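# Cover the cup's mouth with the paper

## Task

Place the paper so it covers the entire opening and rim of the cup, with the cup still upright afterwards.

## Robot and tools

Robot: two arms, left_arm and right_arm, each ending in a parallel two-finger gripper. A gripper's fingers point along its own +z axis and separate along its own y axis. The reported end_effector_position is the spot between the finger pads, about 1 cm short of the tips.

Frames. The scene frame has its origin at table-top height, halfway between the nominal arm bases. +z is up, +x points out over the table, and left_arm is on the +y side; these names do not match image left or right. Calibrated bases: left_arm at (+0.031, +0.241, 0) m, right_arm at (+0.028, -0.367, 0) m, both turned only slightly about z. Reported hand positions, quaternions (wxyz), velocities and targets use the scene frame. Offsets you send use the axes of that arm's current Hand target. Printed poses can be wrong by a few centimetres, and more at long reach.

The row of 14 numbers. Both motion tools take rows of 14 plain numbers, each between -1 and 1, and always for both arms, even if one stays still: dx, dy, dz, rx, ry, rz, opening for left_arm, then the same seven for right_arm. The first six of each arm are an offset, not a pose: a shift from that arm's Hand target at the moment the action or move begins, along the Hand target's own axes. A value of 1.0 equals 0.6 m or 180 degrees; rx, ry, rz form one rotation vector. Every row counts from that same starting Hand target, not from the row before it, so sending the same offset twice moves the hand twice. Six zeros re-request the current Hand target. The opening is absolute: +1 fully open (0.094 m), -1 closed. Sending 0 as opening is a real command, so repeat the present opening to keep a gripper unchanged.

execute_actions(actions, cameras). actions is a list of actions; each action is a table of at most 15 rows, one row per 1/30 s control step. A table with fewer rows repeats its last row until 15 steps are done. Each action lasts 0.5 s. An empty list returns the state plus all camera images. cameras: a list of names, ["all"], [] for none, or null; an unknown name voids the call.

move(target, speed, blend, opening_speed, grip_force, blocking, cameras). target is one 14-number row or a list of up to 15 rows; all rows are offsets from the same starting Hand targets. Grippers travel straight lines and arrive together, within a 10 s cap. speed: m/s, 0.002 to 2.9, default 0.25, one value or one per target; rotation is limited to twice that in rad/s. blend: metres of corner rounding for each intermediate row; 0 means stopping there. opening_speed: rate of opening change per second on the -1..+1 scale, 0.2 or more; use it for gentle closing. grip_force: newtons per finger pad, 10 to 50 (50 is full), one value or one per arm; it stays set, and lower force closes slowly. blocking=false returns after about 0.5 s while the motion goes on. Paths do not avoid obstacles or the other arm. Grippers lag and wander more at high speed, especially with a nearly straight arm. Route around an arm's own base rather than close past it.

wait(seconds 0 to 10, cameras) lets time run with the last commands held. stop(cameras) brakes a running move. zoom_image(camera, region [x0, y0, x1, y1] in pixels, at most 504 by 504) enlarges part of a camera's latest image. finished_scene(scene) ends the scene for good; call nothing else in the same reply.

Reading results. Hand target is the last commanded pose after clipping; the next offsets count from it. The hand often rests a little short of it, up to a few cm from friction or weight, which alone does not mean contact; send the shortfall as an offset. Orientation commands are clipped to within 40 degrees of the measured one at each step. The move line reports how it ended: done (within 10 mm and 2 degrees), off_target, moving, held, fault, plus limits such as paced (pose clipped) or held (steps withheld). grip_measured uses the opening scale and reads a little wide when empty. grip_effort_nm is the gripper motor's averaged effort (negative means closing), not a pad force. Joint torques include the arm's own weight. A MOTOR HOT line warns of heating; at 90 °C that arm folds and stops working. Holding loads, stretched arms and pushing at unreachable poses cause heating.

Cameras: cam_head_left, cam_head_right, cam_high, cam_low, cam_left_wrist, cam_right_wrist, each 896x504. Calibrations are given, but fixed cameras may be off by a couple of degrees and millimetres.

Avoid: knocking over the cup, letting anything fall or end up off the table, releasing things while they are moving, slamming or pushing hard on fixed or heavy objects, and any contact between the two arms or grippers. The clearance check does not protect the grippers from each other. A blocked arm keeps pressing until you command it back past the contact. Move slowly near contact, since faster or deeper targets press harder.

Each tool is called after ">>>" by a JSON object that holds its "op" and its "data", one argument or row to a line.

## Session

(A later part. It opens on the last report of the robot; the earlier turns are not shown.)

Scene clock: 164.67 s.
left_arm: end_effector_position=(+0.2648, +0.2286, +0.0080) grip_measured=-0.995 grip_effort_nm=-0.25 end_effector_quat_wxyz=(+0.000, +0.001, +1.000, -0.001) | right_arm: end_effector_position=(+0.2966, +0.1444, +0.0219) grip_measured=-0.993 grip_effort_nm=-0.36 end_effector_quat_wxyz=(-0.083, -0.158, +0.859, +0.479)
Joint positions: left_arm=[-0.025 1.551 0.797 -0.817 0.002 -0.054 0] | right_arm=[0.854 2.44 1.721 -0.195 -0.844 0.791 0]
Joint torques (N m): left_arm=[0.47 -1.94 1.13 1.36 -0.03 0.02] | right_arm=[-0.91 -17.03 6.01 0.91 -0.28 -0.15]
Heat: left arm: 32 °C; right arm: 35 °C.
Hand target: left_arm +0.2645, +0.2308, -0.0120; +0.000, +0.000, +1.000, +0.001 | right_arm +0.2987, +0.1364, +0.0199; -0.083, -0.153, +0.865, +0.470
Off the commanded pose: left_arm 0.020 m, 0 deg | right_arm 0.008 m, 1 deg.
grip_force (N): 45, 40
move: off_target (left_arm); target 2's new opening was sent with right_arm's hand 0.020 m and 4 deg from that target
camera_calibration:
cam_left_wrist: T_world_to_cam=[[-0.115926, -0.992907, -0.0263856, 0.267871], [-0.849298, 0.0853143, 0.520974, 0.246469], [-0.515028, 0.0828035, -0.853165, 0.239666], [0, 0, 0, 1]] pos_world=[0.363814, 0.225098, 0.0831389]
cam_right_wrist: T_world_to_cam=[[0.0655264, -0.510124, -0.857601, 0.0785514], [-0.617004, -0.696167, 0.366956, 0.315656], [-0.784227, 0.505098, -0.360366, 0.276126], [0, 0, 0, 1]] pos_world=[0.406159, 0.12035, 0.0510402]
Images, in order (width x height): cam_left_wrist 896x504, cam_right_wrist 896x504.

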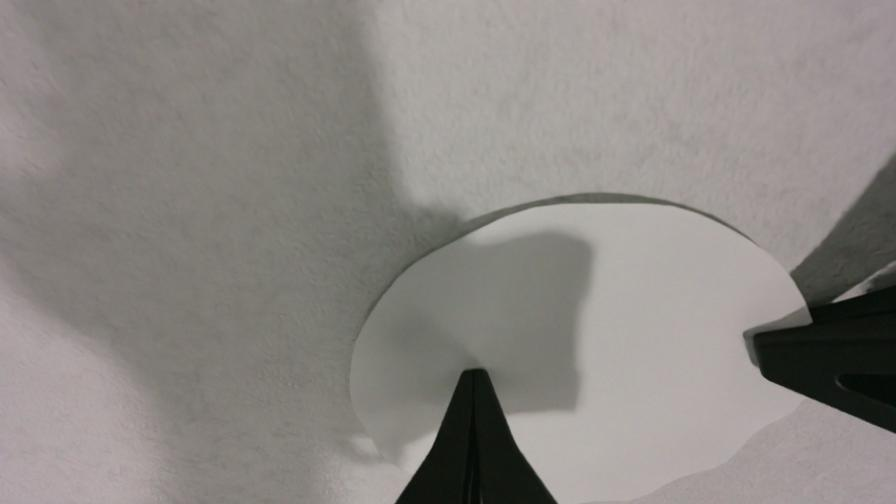

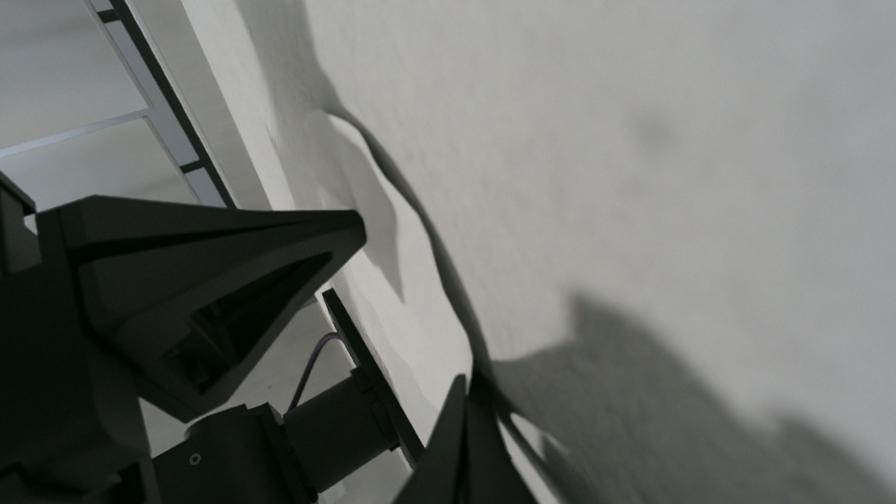

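>>> {"op": "move", "data": {
  "target": [
    [0, 0, -0.1667, 0, 0, 0, -1, 0, 0, 0, 0, 0, 0, -1],
    [-0.05, 0.1333, -0.4167, 0, 0, 0, -1, 0, 0.0699, -0.0454, 0, 0, 0, -1]
  ],
  "speed": [0.12, 0.2],
  "blend": [0.02, 0],
  "cameras": ["cam_right_wrist", "cam_head_right", "cam_high"]
}}

>>> {"op": "zoom_image", "data": {
  "camera": "cam_head_right",
  "region": [310, 220, 450, 330]
}}

>>> {"op": "zoom_image", "data": {
  "camera": "cam_right_wrist",
  "region": [340, 80, 640, 440]
}}

Scene clock: 180.03 s.
left_arm: end_effector_position=(+0.2946, +0.3091, +0.2263) grip_measured=-0.995 grip_effort_nm=-0.24 end_effector_quat_wxyz=(+0.069, -0.001, +0.997, +0.017) | right_arm: end_effector_position=(+0.2904, +0.1354, +0.0446) grip_measured=-0.993 grip_effort_nm=-0.36 end_effector_quat_wxyz=(-0.102, -0.143, +0.871, +0.458)
Joint positions: left_arm=[0.281 1.504 1.639 -1.564 0.001 0.248 0] | right_arm=[0.854 2.381 1.748 -0.348 -0.833 0.791 0]
Joint velocities: left_arm=[-0.012 -0.007 0.002 -0.022 -0.037 -0.154 0] | right_arm=[within noise]
Joint torques (N m): left_arm=[0.28 -5.82 8.65 0.66 -0.01 0] | right_arm=[-0.91 -18.99 9.09 0.9 -0.38 -0.15]
Heat: left arm: 32 °C; right arm: 36 °C.
Hand target: left_arm +0.2946, +0.3105, +0.2381; +0.000, +0.000, +1.000, +0.000 | right_arm +0.2988, +0.1364, +0.0699; -0.083, -0.153, +0.865, +0.470
Off the commanded pose: left_arm 0.012 m, 8 deg | right_arm 0.027 m, 3 deg.
joint sent to its limit (left arm) — joint 4 (wrist pitch), lower limit. The joint targets are off in orientation, not in position.
grip_force (N): 45, 40
move: off_target (left_arm, right_arm)
camera_calibration:
cam_right_wrist: T_world_to_cam=[[0.0304764, -0.557995, -0.829284, 0.109133], [-0.606437, -0.669841, 0.428425, 0.28791], [-0.794547, 0.489852, -0.358803, 0.289004], [0, 0, 0, 1]] pos_world=[0.4009, 0.11218, 0.0708507]
Images, in order (width x height): cam_head_right 896x504, cam_high 896x504, cam_right_wrist 896x504.

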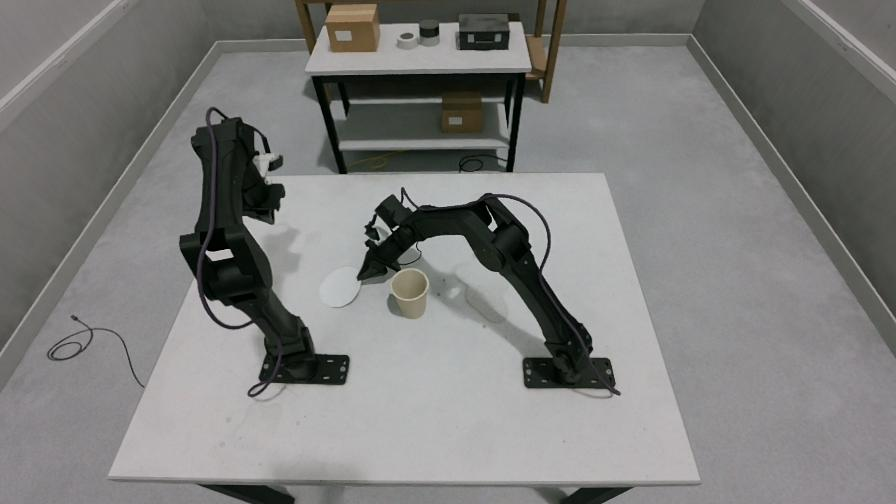

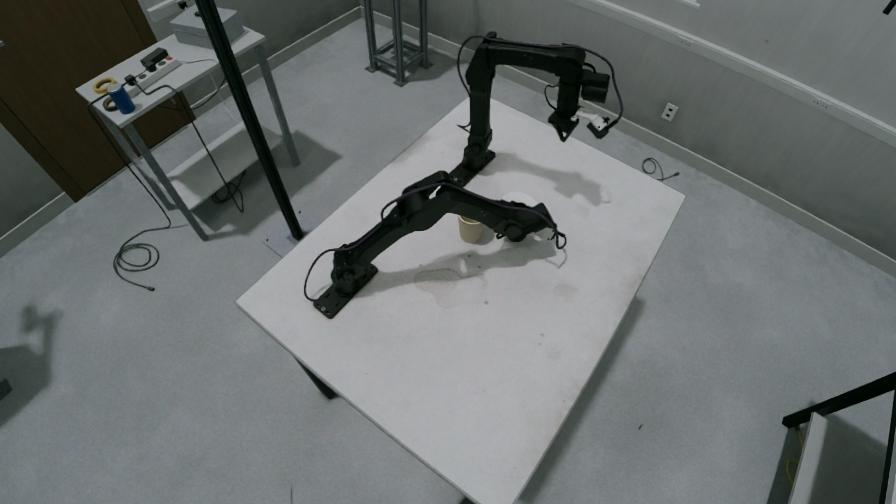

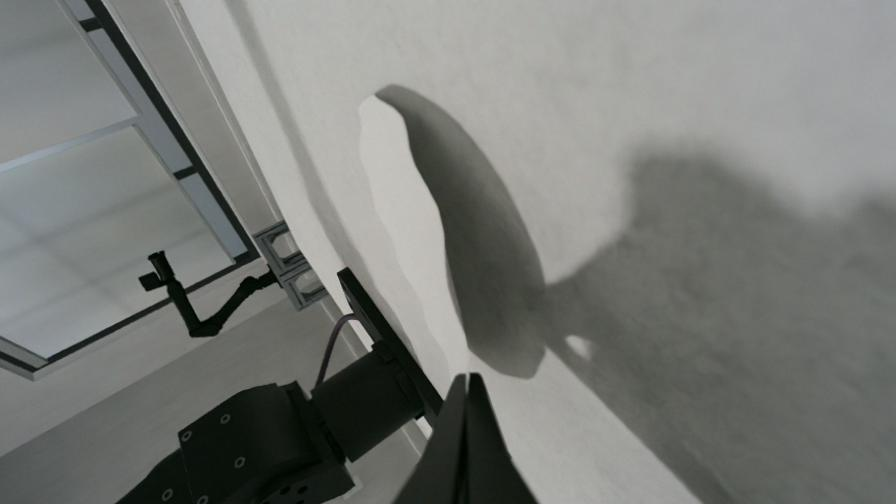

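Scaled by 3.600 from the camera's 896x504 image, which has a finer 1280x720 frame.

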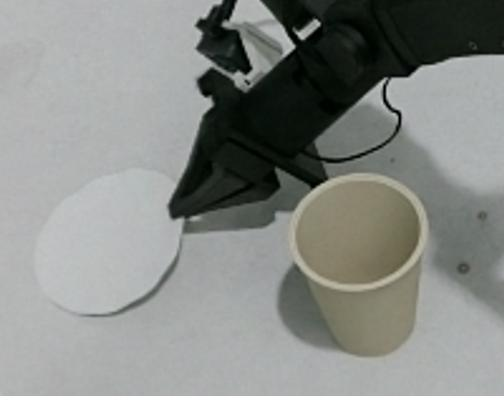

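Scaled by 1.400 from the camera's 896x504 image, which has a finer 1280x720 frame.

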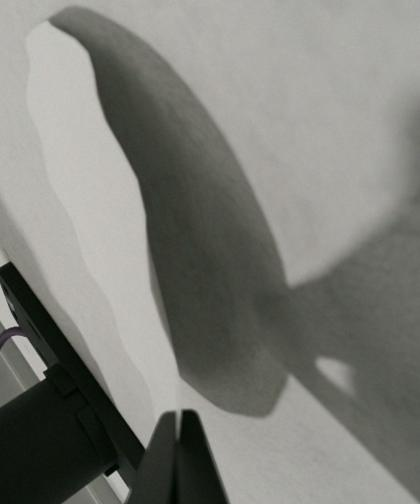

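>>> {"op": "move", "data": {
  "target": [
    [0, 0.1, -0.02, 0, -0.1667, 0, -1, 0.0097, 0.2268, -0.1557, 0, 0, 0, -1],
    [0, 0.1, -0.02, 0, -0.1667, 0, -1, 0.1238, 0.162, -0.2554, -0.0413, -0.0503, 0.024, -1],
    [0, 0.1, -0.02, 0, -0.1667, 0, -1, 0.256, 0.0476, -0.3246, -0.0825, -0.1006, 0.048, -1]
  ],
  "speed": 0.14,
  "blend": [0.03, 0.03, 0],
  "cameras": ["cam_right_wrist", "cam_head_right", "cam_head_left", "cam_low", "cam_high"]
}}

>>> {"op": "zoom_image", "data": {
  "camera": "cam_head_right",
  "region": [340, 220, 480, 340]
}}

>>> {"op": "zoom_image", "data": {
  "camera": "cam_low",
  "region": [350, 180, 470, 270]
}}

>>> {"op": "zoom_image", "data": {
  "camera": "cam_high",
  "region": [410, 150, 550, 250]
}}

Scene clock: 211.20 s.
left_arm: end_effector_position=(+0.2944, +0.3719, +0.2476) grip_measured=-0.995 grip_effort_nm=-0.24 end_effector_quat_wxyz=(+0.245, -0.002, +0.970, +0.000) | right_arm: end_effector_position=(+0.2062, -0.0525, +0.1966) grip_measured=-0.993 grip_effort_nm=-0.36 end_effector_quat_wxyz=(-0.008, +0.005, +0.814, +0.581)
Joint positions: left_arm=[0.66 1.339 1.486 -1.306 0.282 0.565 0] | right_arm=[0.676 1.215 0.665 0.043 -0.839 1.199 0]
Joint torques (N m): left_arm=[0.5 -5.3 4.7 1.41 0.3 0.02] | right_arm=[-0.57 -5.97 6.71 1.85 -0.3 -0.03]
Heat: left arm: 34 °C; right arm: 39 °C.
Hand target: left_arm +0.2946, +0.3704, +0.2502; +0.259, +0.000, +0.966, +0.000 | right_arm +0.2052, -0.0551, +0.2000; -0.001, +0.000, +0.809, +0.588
Off the commanded pose: left_arm 0.003 m, 2 deg | right_arm 0.004 m, 1 deg.
grip_force (N): 45, 40
move: done
camera_calibration:
cam_right_wrist: T_world_to_cam=[[-0.142521, -0.297808, -0.943927, 0.204845], [-0.813475, -0.508042, 0.283111, 0.125519], [-0.563867, 0.80821, -0.169853, 0.300691], [0, 0, 0, 1]] pos_world=[0.300851, -0.118249, 0.208896]
Images, in order (width x height): cam_head_left 896x504, cam_head_right 896x504, cam_high 896x504, cam_low 896x504, cam_right_wrist 896x504.

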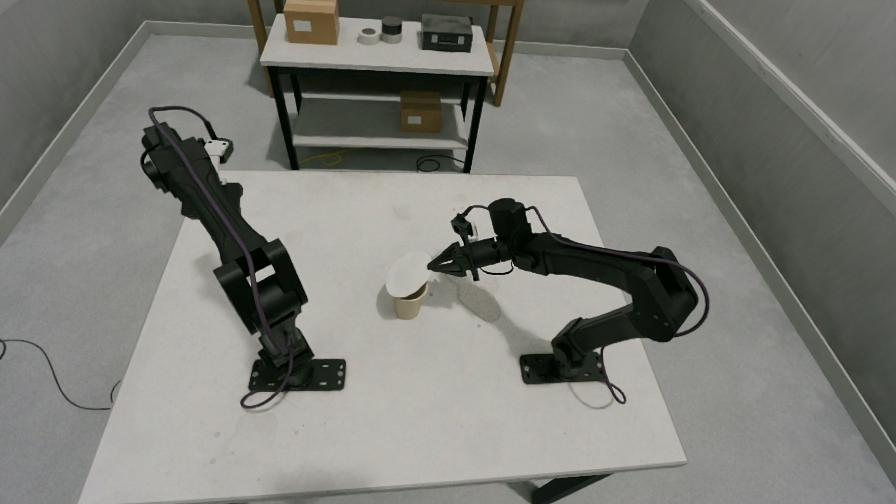

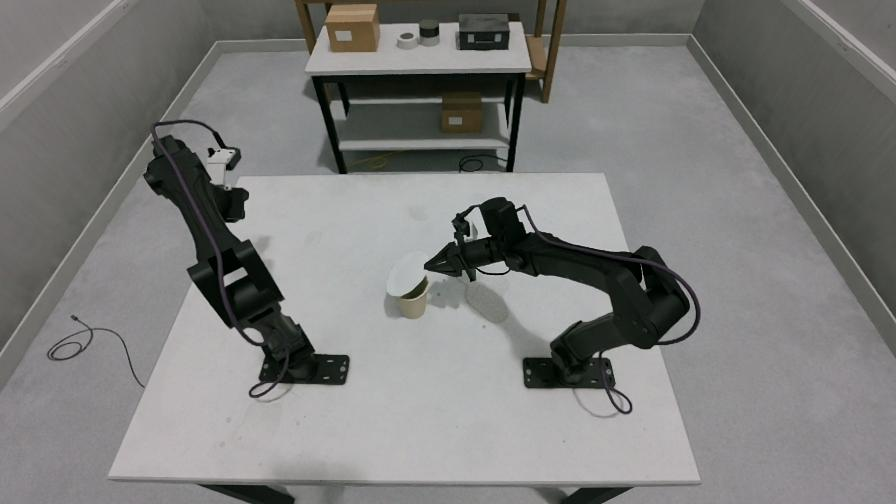

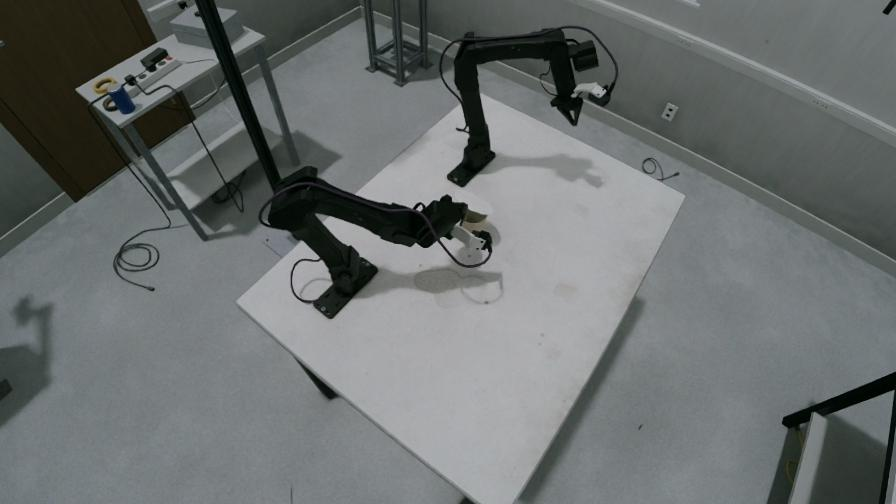

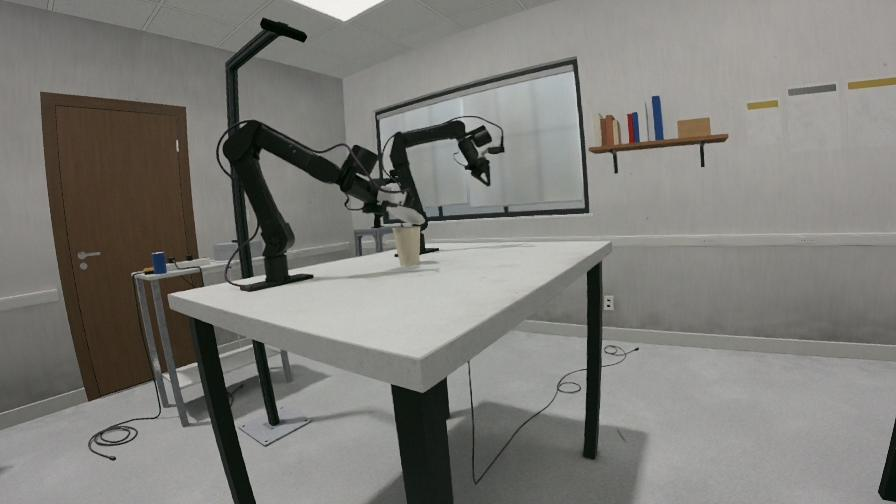

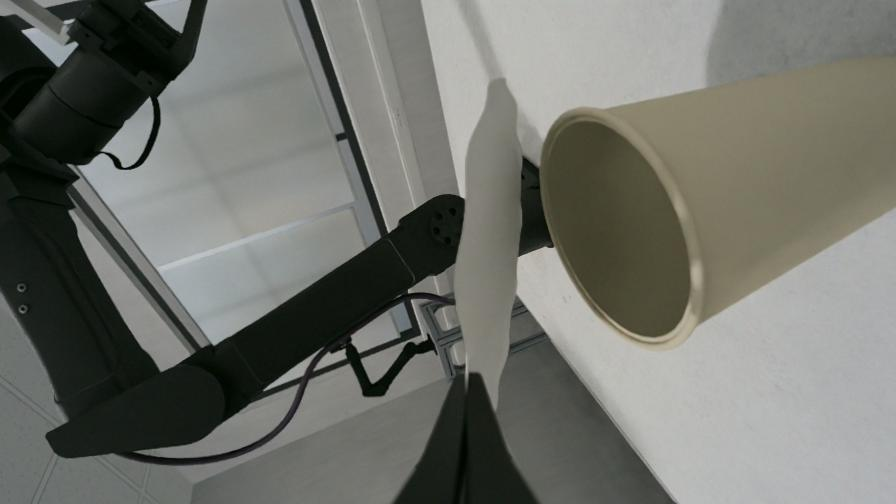

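Scaled by 3.600 from the camera's 896x504 image, which has a finer 1280x720 frame.

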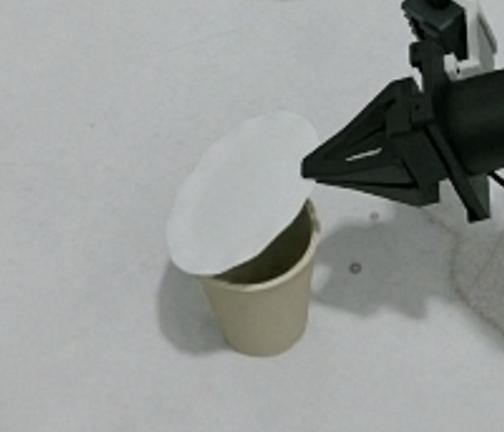

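Scaled by 4.200 from the camera's 896x504 image, which has a finer 1280x720 frame.

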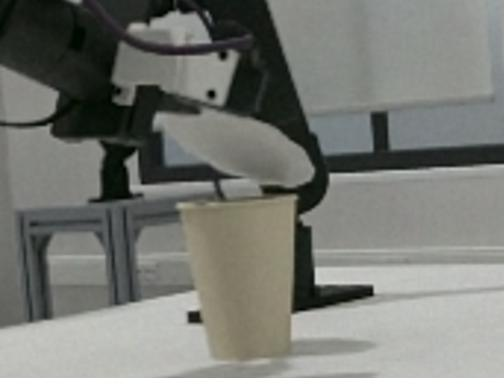

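Scaled by 3.600 from the camera's 896x504 image, which has a finer 1280x720 frame.

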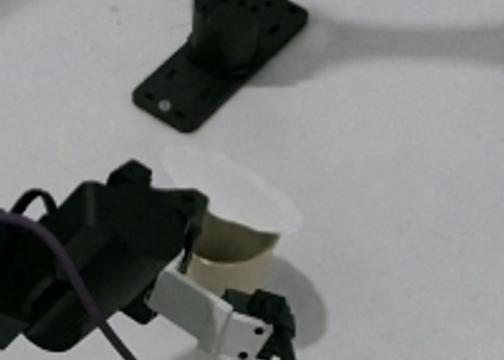

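>>> {"op": "move", "data": {
  "target": [0, 0, 0, 0, 0, 0, -1, 0, 0, 0, -0.139, 0, 0, -1],
  "speed": 0.15,
  "cameras": ["cam_right_wrist", "cam_head_right", "cam_low", "cam_head_left"]
}}

>>> {"op": "zoom_image", "data": {
  "camera": "cam_head_right",
  "region": [340, 220, 480, 340]
}}

>>> {"op": "zoom_image", "data": {
  "camera": "cam_low",
  "region": [350, 180, 470, 270]
}}

>>> {"op": "zoom_image", "data": {
  "camera": "cam_right_wrist",
  "region": [380, 40, 640, 440]
}}

Scene clock: 221.63 s.
left_arm: end_effector_position=(+0.2944, +0.3719, +0.2476) grip_measured=-0.995 grip_effort_nm=-0.24 end_effector_quat_wxyz=(+0.245, -0.002, +0.970, +0.000) | right_arm: end_effector_position=(+0.2042, -0.0537, +0.2032) grip_measured=-0.993 grip_effort_nm=-0.36 end_effector_quat_wxyz=(-0.005, -0.003, +0.663, +0.749)
Joint positions: left_arm=[0.66 1.339 1.486 -1.306 0.282 0.565 0] | right_arm=[0.646 1.583 0.317 1.471 -0.929 1.738 0]
Joint torques (N m): left_arm=[0.49 -5.3 4.71 1.42 0.3 0.02] | right_arm=[-0.17 -4.25 4.59 1.81 0.14 -0.02]
Heat: left arm: 33 °C; right arm: 36 °C.
Hand target: left_arm +0.2946, +0.3704, +0.2502; +0.259, +0.000, +0.966, +0.000 | right_arm +0.2052, -0.0551, +0.2000; -0.001, +0.000, +0.662, +0.749
Off the commanded pose: left_arm 0.003 m, 2 deg | right_arm 0.004 m, 1 deg.
grip_force (N): 45, 40
move: done
camera_calibration:
cam_right_wrist: T_world_to_cam=[[-0.127994, 0.144545, -0.981185, 0.238789], [-0.812495, -0.58262, 0.020159, 0.170709], [-0.568744, 0.799788, 0.192013, 0.228698], [0, 0, 0, 1]] pos_world=[0.299334, -0.117967, 0.186942]
Images, in order (width x height): cam_head_left 896x504, cam_head_right 896x504, cam_low 896x504, cam_right_wrist 896x504.

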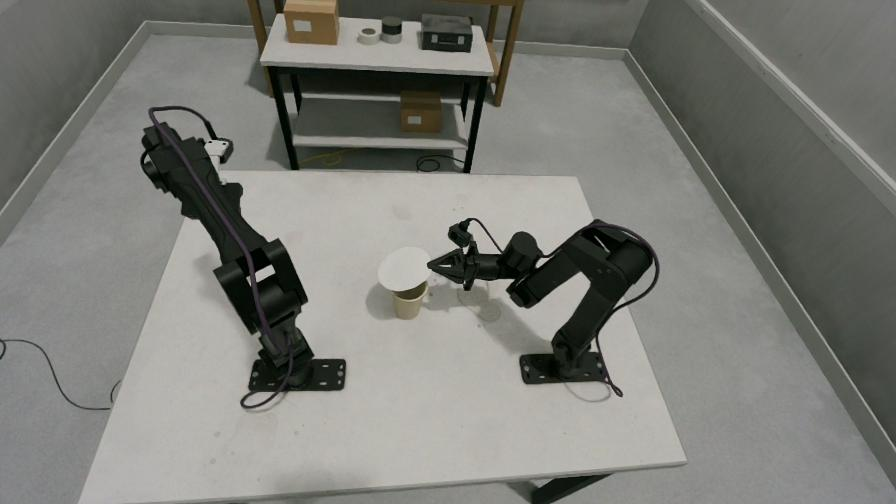

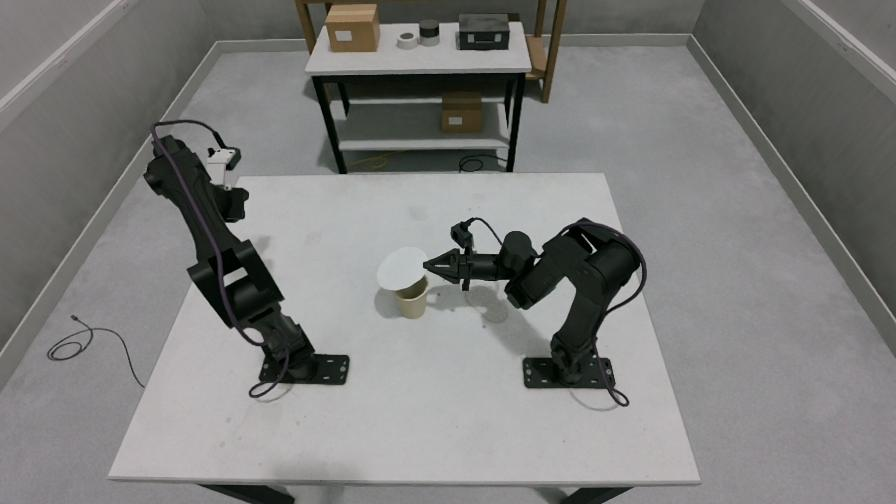

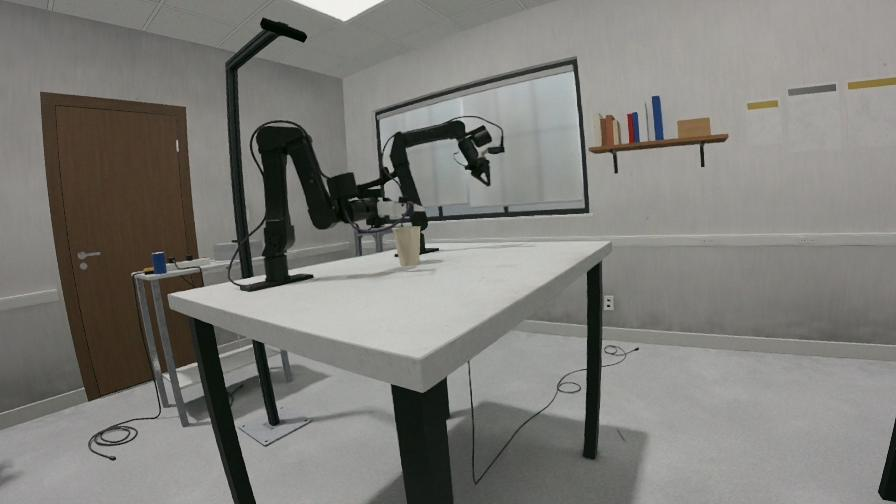

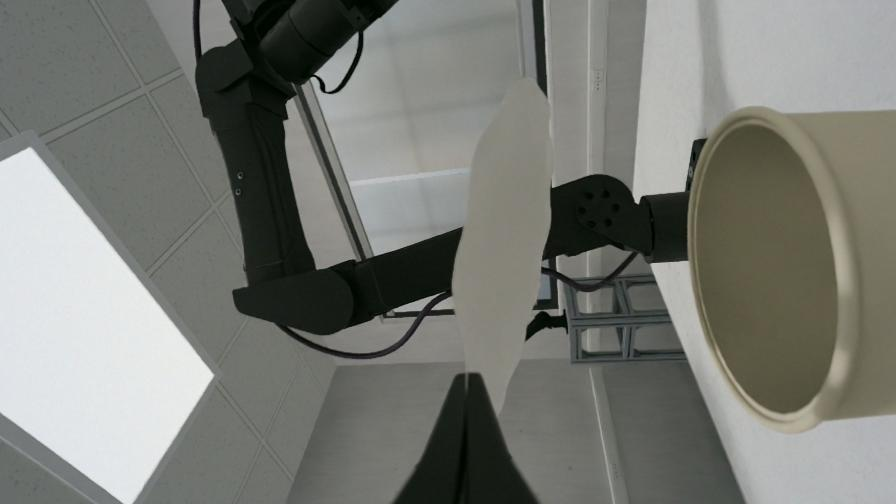

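Scaled by 3.600 from the camera's 896x504 image, which has a finer 1280x720 frame.

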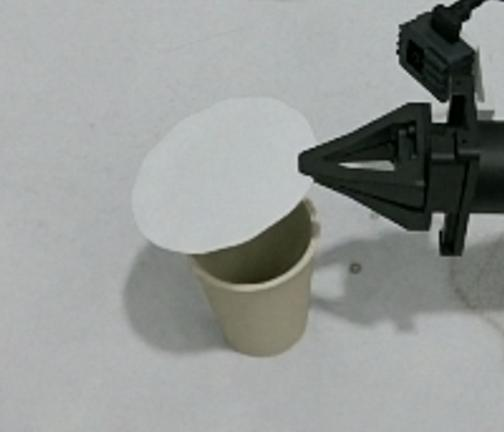

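Scaled by 4.200 from the camera's 896x504 image, which has a finer 1280x720 frame.

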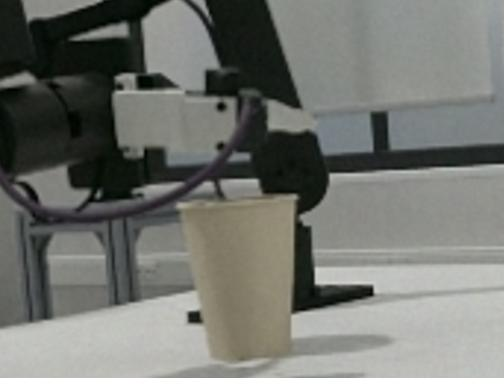

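Scaled by 1.260 from the camera's 896x504 image, which has a finer 1280x720 frame.

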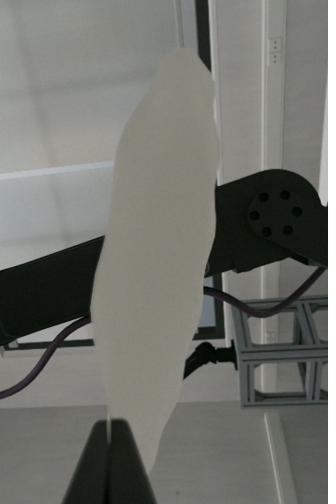

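>>> {"op": "move", "data": {
  "target": [0, 0, 0, 0, 0, 0, -1, -0.0033, -0.081, -0.0235, 0, 0, 0, -1],
  "speed": 0.1,
  "cameras": ["cam_right_wrist", "cam_head_right", "cam_low", "cam_head_left"]
}}

>>> {"op": "zoom_image", "data": {
  "camera": "cam_head_right",
  "region": [340, 220, 480, 340]
}}

>>> {"op": "zoom_image", "data": {
  "camera": "cam_head_left",
  "region": [340, 220, 480, 340]
}}

>>> {"op": "zoom_image", "data": {
  "camera": "cam_low",
  "region": [350, 180, 470, 270]
}}

Scene clock: 254.87 s.
left_arm: end_effector_position=(+0.2944, +0.3719, +0.2476) grip_measured=-0.995 grip_effort_nm=-0.24 end_effector_quat_wxyz=(+0.245, -0.002, +0.970, +0.000) | right_arm: end_effector_position=(+0.2070, -0.0609, +0.1527) grip_measured=-0.993 grip_effort_nm=-0.36 end_effector_quat_wxyz=(-0.007, +0.007, +0.692, +0.722)
Joint positions: left_arm=[0.66 1.339 1.486 -1.306 0.282 0.565 0] | right_arm=[0.613 1.75 0.268 1.558 -0.959 1.651 0]
Joint torques (N m): left_arm=[0.49 -5.3 4.71 1.42 0.3 0.01] | right_arm=[-0.72 -4.79 3.79 1.9 -0.07 -0.21]
Heat: left arm: 32 °C; right arm: 37 °C.
Hand target: left_arm +0.2946, +0.3704, +0.2502; +0.259, +0.000, +0.966, +0.000 | right_arm +0.2071, -0.0631, +0.1500; -0.001, +0.000, +0.662, +0.749
Off the commanded pose: left_arm 0.003 m, 2 deg | right_arm 0.003 m, 5 deg.
joint sent to its limit (right arm) — joint 4 (wrist pitch), upper limit. The joint targets are off in orientation, not in position.
grip_force (N): 45, 40
move: off_target (right_arm)
camera_calibration:
cam_right_wrist: T_world_to_cam=[[-0.143311, 0.0679373, -0.987343, 0.189961], [-0.817461, -0.570485, 0.079399, 0.162531], [-0.55787, 0.818493, 0.137293, 0.252911], [0, 0, 0, 1]] pos_world=[0.301177, -0.12719, 0.13993]
Images, in order (width x height): cam_head_left 896x504, cam_head_right 896x504, cam_low 896x504, cam_right_wrist 896x504.

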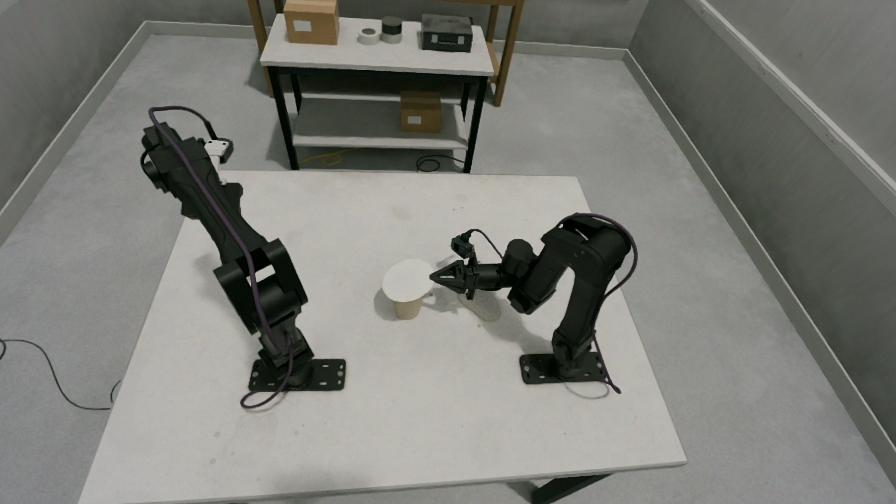

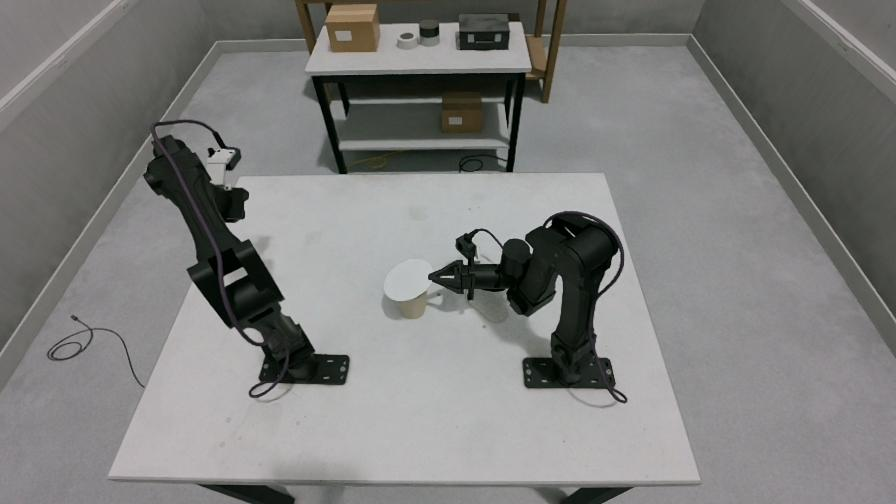

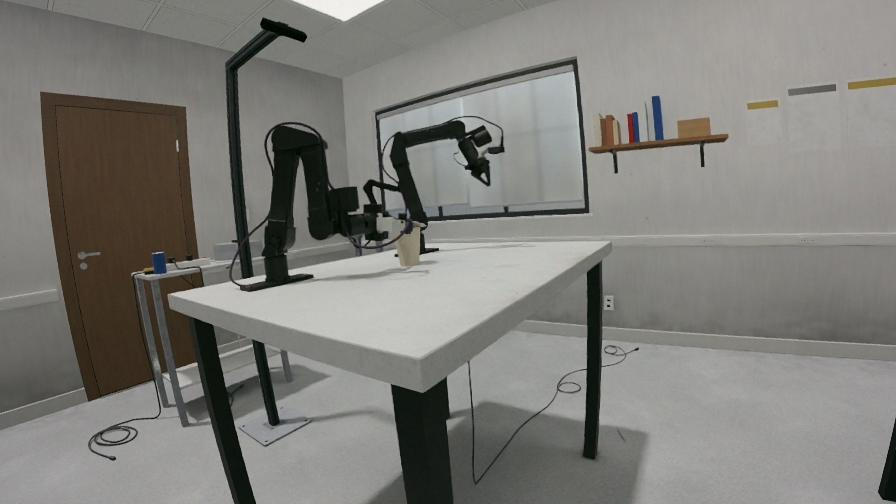

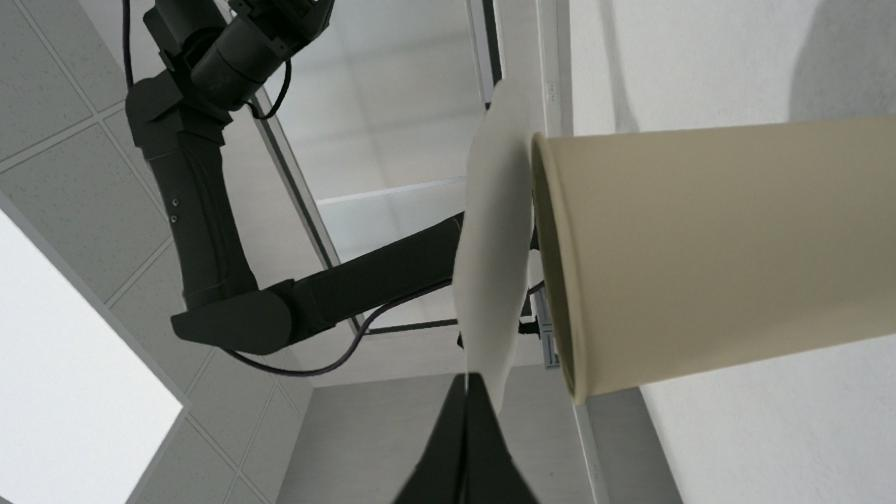

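Scaled by 3.600 from the camera's 896x504 image, which has a finer 1280x720 frame.

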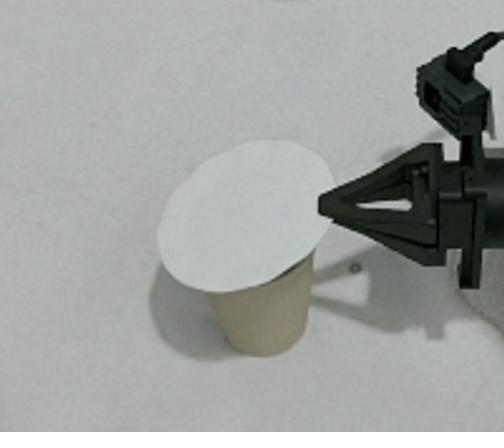

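Scaled by 3.600 from the camera's 896x504 image, which has a finer 1280x720 frame.

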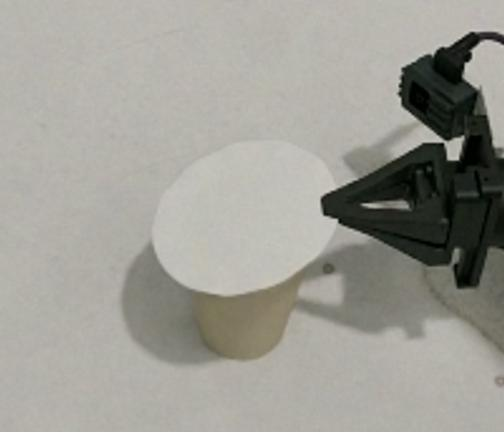

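Scaled by 4.200 from the camera's 896x504 image, which has a finer 1280x720 frame.

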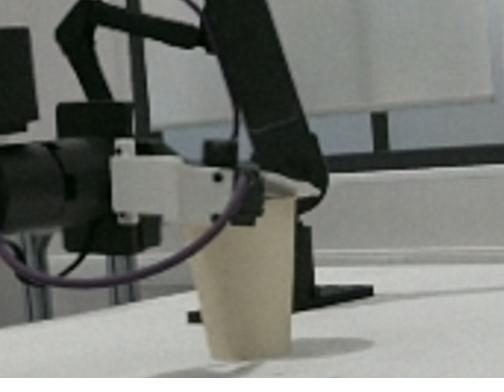

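>>> {"op": "move", "data": {
  "target": [0, 0, 0, 0, 0, 0, -1, 0.0017, -0.023, -0.0045, 0, 0, 0, -1],
  "speed": 0.04,
  "cameras": ["cam_right_wrist", "cam_head_right", "cam_low", "cam_head_left"]
}}

>>> {"op": "zoom_image", "data": {
  "camera": "cam_head_right",
  "region": [340, 220, 480, 340]
}}

>>> {"op": "zoom_image", "data": {
  "camera": "cam_right_wrist",
  "region": [400, 60, 660, 460]
}}

>>> {"op": "zoom_image", "data": {
  "camera": "cam_low",
  "region": [370, 200, 460, 280]
}}

Scene clock: 274.00 s.
left_arm: end_effector_position=(+0.2944, +0.3719, +0.2476) grip_measured=-0.995 grip_effort_nm=-0.24 end_effector_quat_wxyz=(+0.245, -0.002, +0.970, +0.000) | right_arm: end_effector_position=(+0.2064, -0.0616, +0.1399) grip_measured=-0.993 grip_effort_nm=-0.36 end_effector_quat_wxyz=(-0.006, +0.004, +0.701, +0.714)
Joint positions: left_arm=[0.66 1.339 1.486 -1.306 0.282 0.565 0] | right_arm=[0.609 1.789 0.263 1.559 -0.968 1.612 0]
Joint torques (N m): left_arm=[0.51 -5.3 4.72 1.41 0.31 0.01] | right_arm=[-0.72 -4.81 3.4 1.88 -0.07 -0.21]
Heat: left arm: 32 °C; right arm: 38 °C.
Hand target: left_arm +0.2946, +0.3704, +0.2502; +0.259, +0.000, +0.966, +0.000 | right_arm +0.2061, -0.0641, +0.1360; -0.001, +0.000, +0.662, +0.749
Off the commanded pose: left_arm 0.003 m, 2 deg | right_arm 0.005 m, 6 deg.
joint sent to its limit (right arm) — joint 4 (wrist pitch), upper limit. The joint targets are off in orientation, not in position.
grip_force (N): 45, 40
move: off_target (right_arm)
camera_calibration:
cam_right_wrist: T_world_to_cam=[[-0.138911, 0.0431323, -0.989365, 0.175166], [-0.815526, -0.571745, 0.0895774, 0.160797], [-0.561801, 0.819296, 0.114597, 0.258979], [0, 0, 0, 1]] pos_world=[0.300961, -0.1278, 0.129221]
Images, in order (width x height): cam_head_left 896x504, cam_head_right 896x504, cam_low 896x504, cam_right_wrist 896x504.

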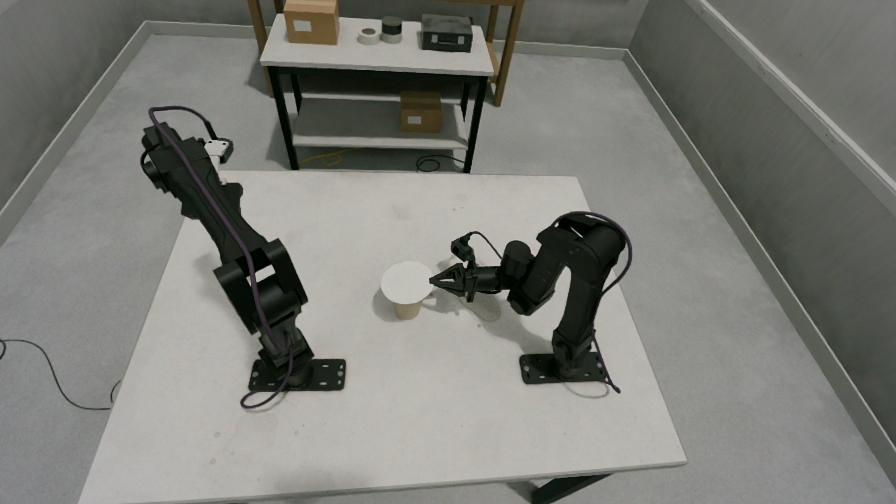

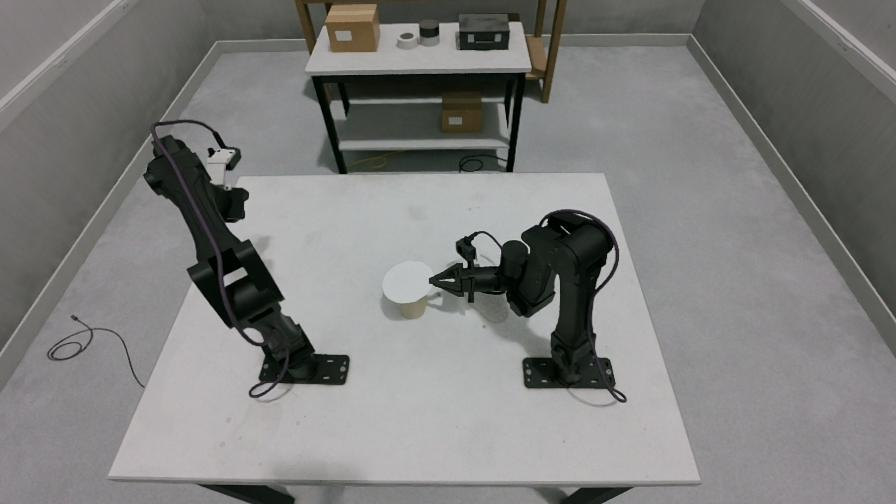

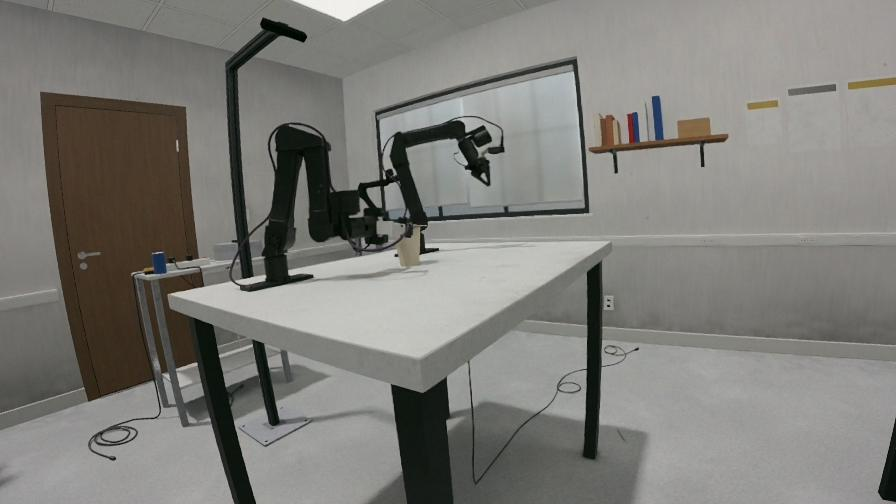

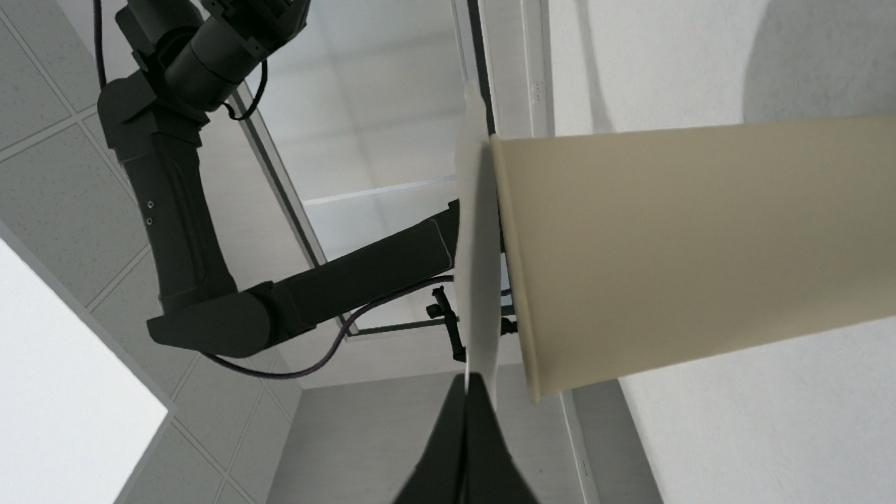

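Scaled by 3.600 from the camera's 896x504 image, which has a finer 1280x720 frame.

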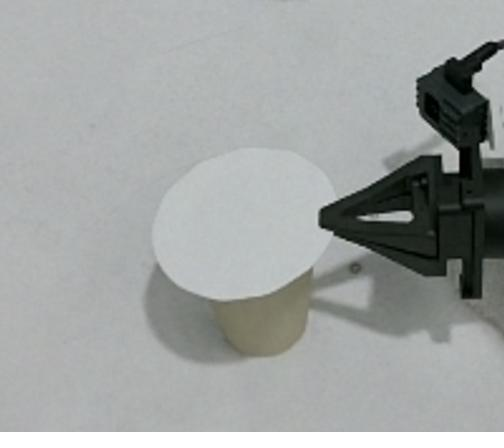

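Scaled by 1.260 from the camera's 896x504 image, which has a finer 1280x720 frame.

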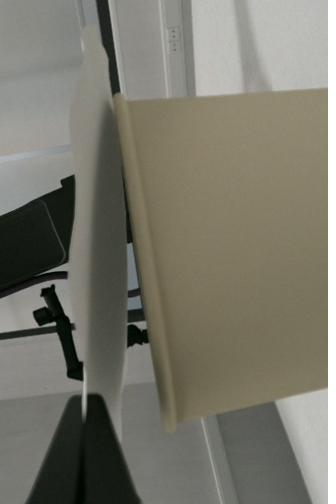

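Scaled by 5.600 from the camera's 896x504 image, which has a finer 1280x720 frame.

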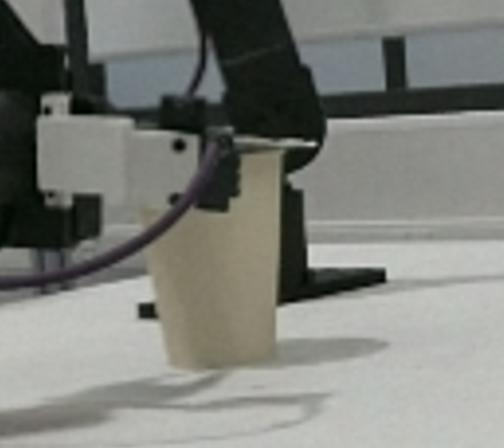

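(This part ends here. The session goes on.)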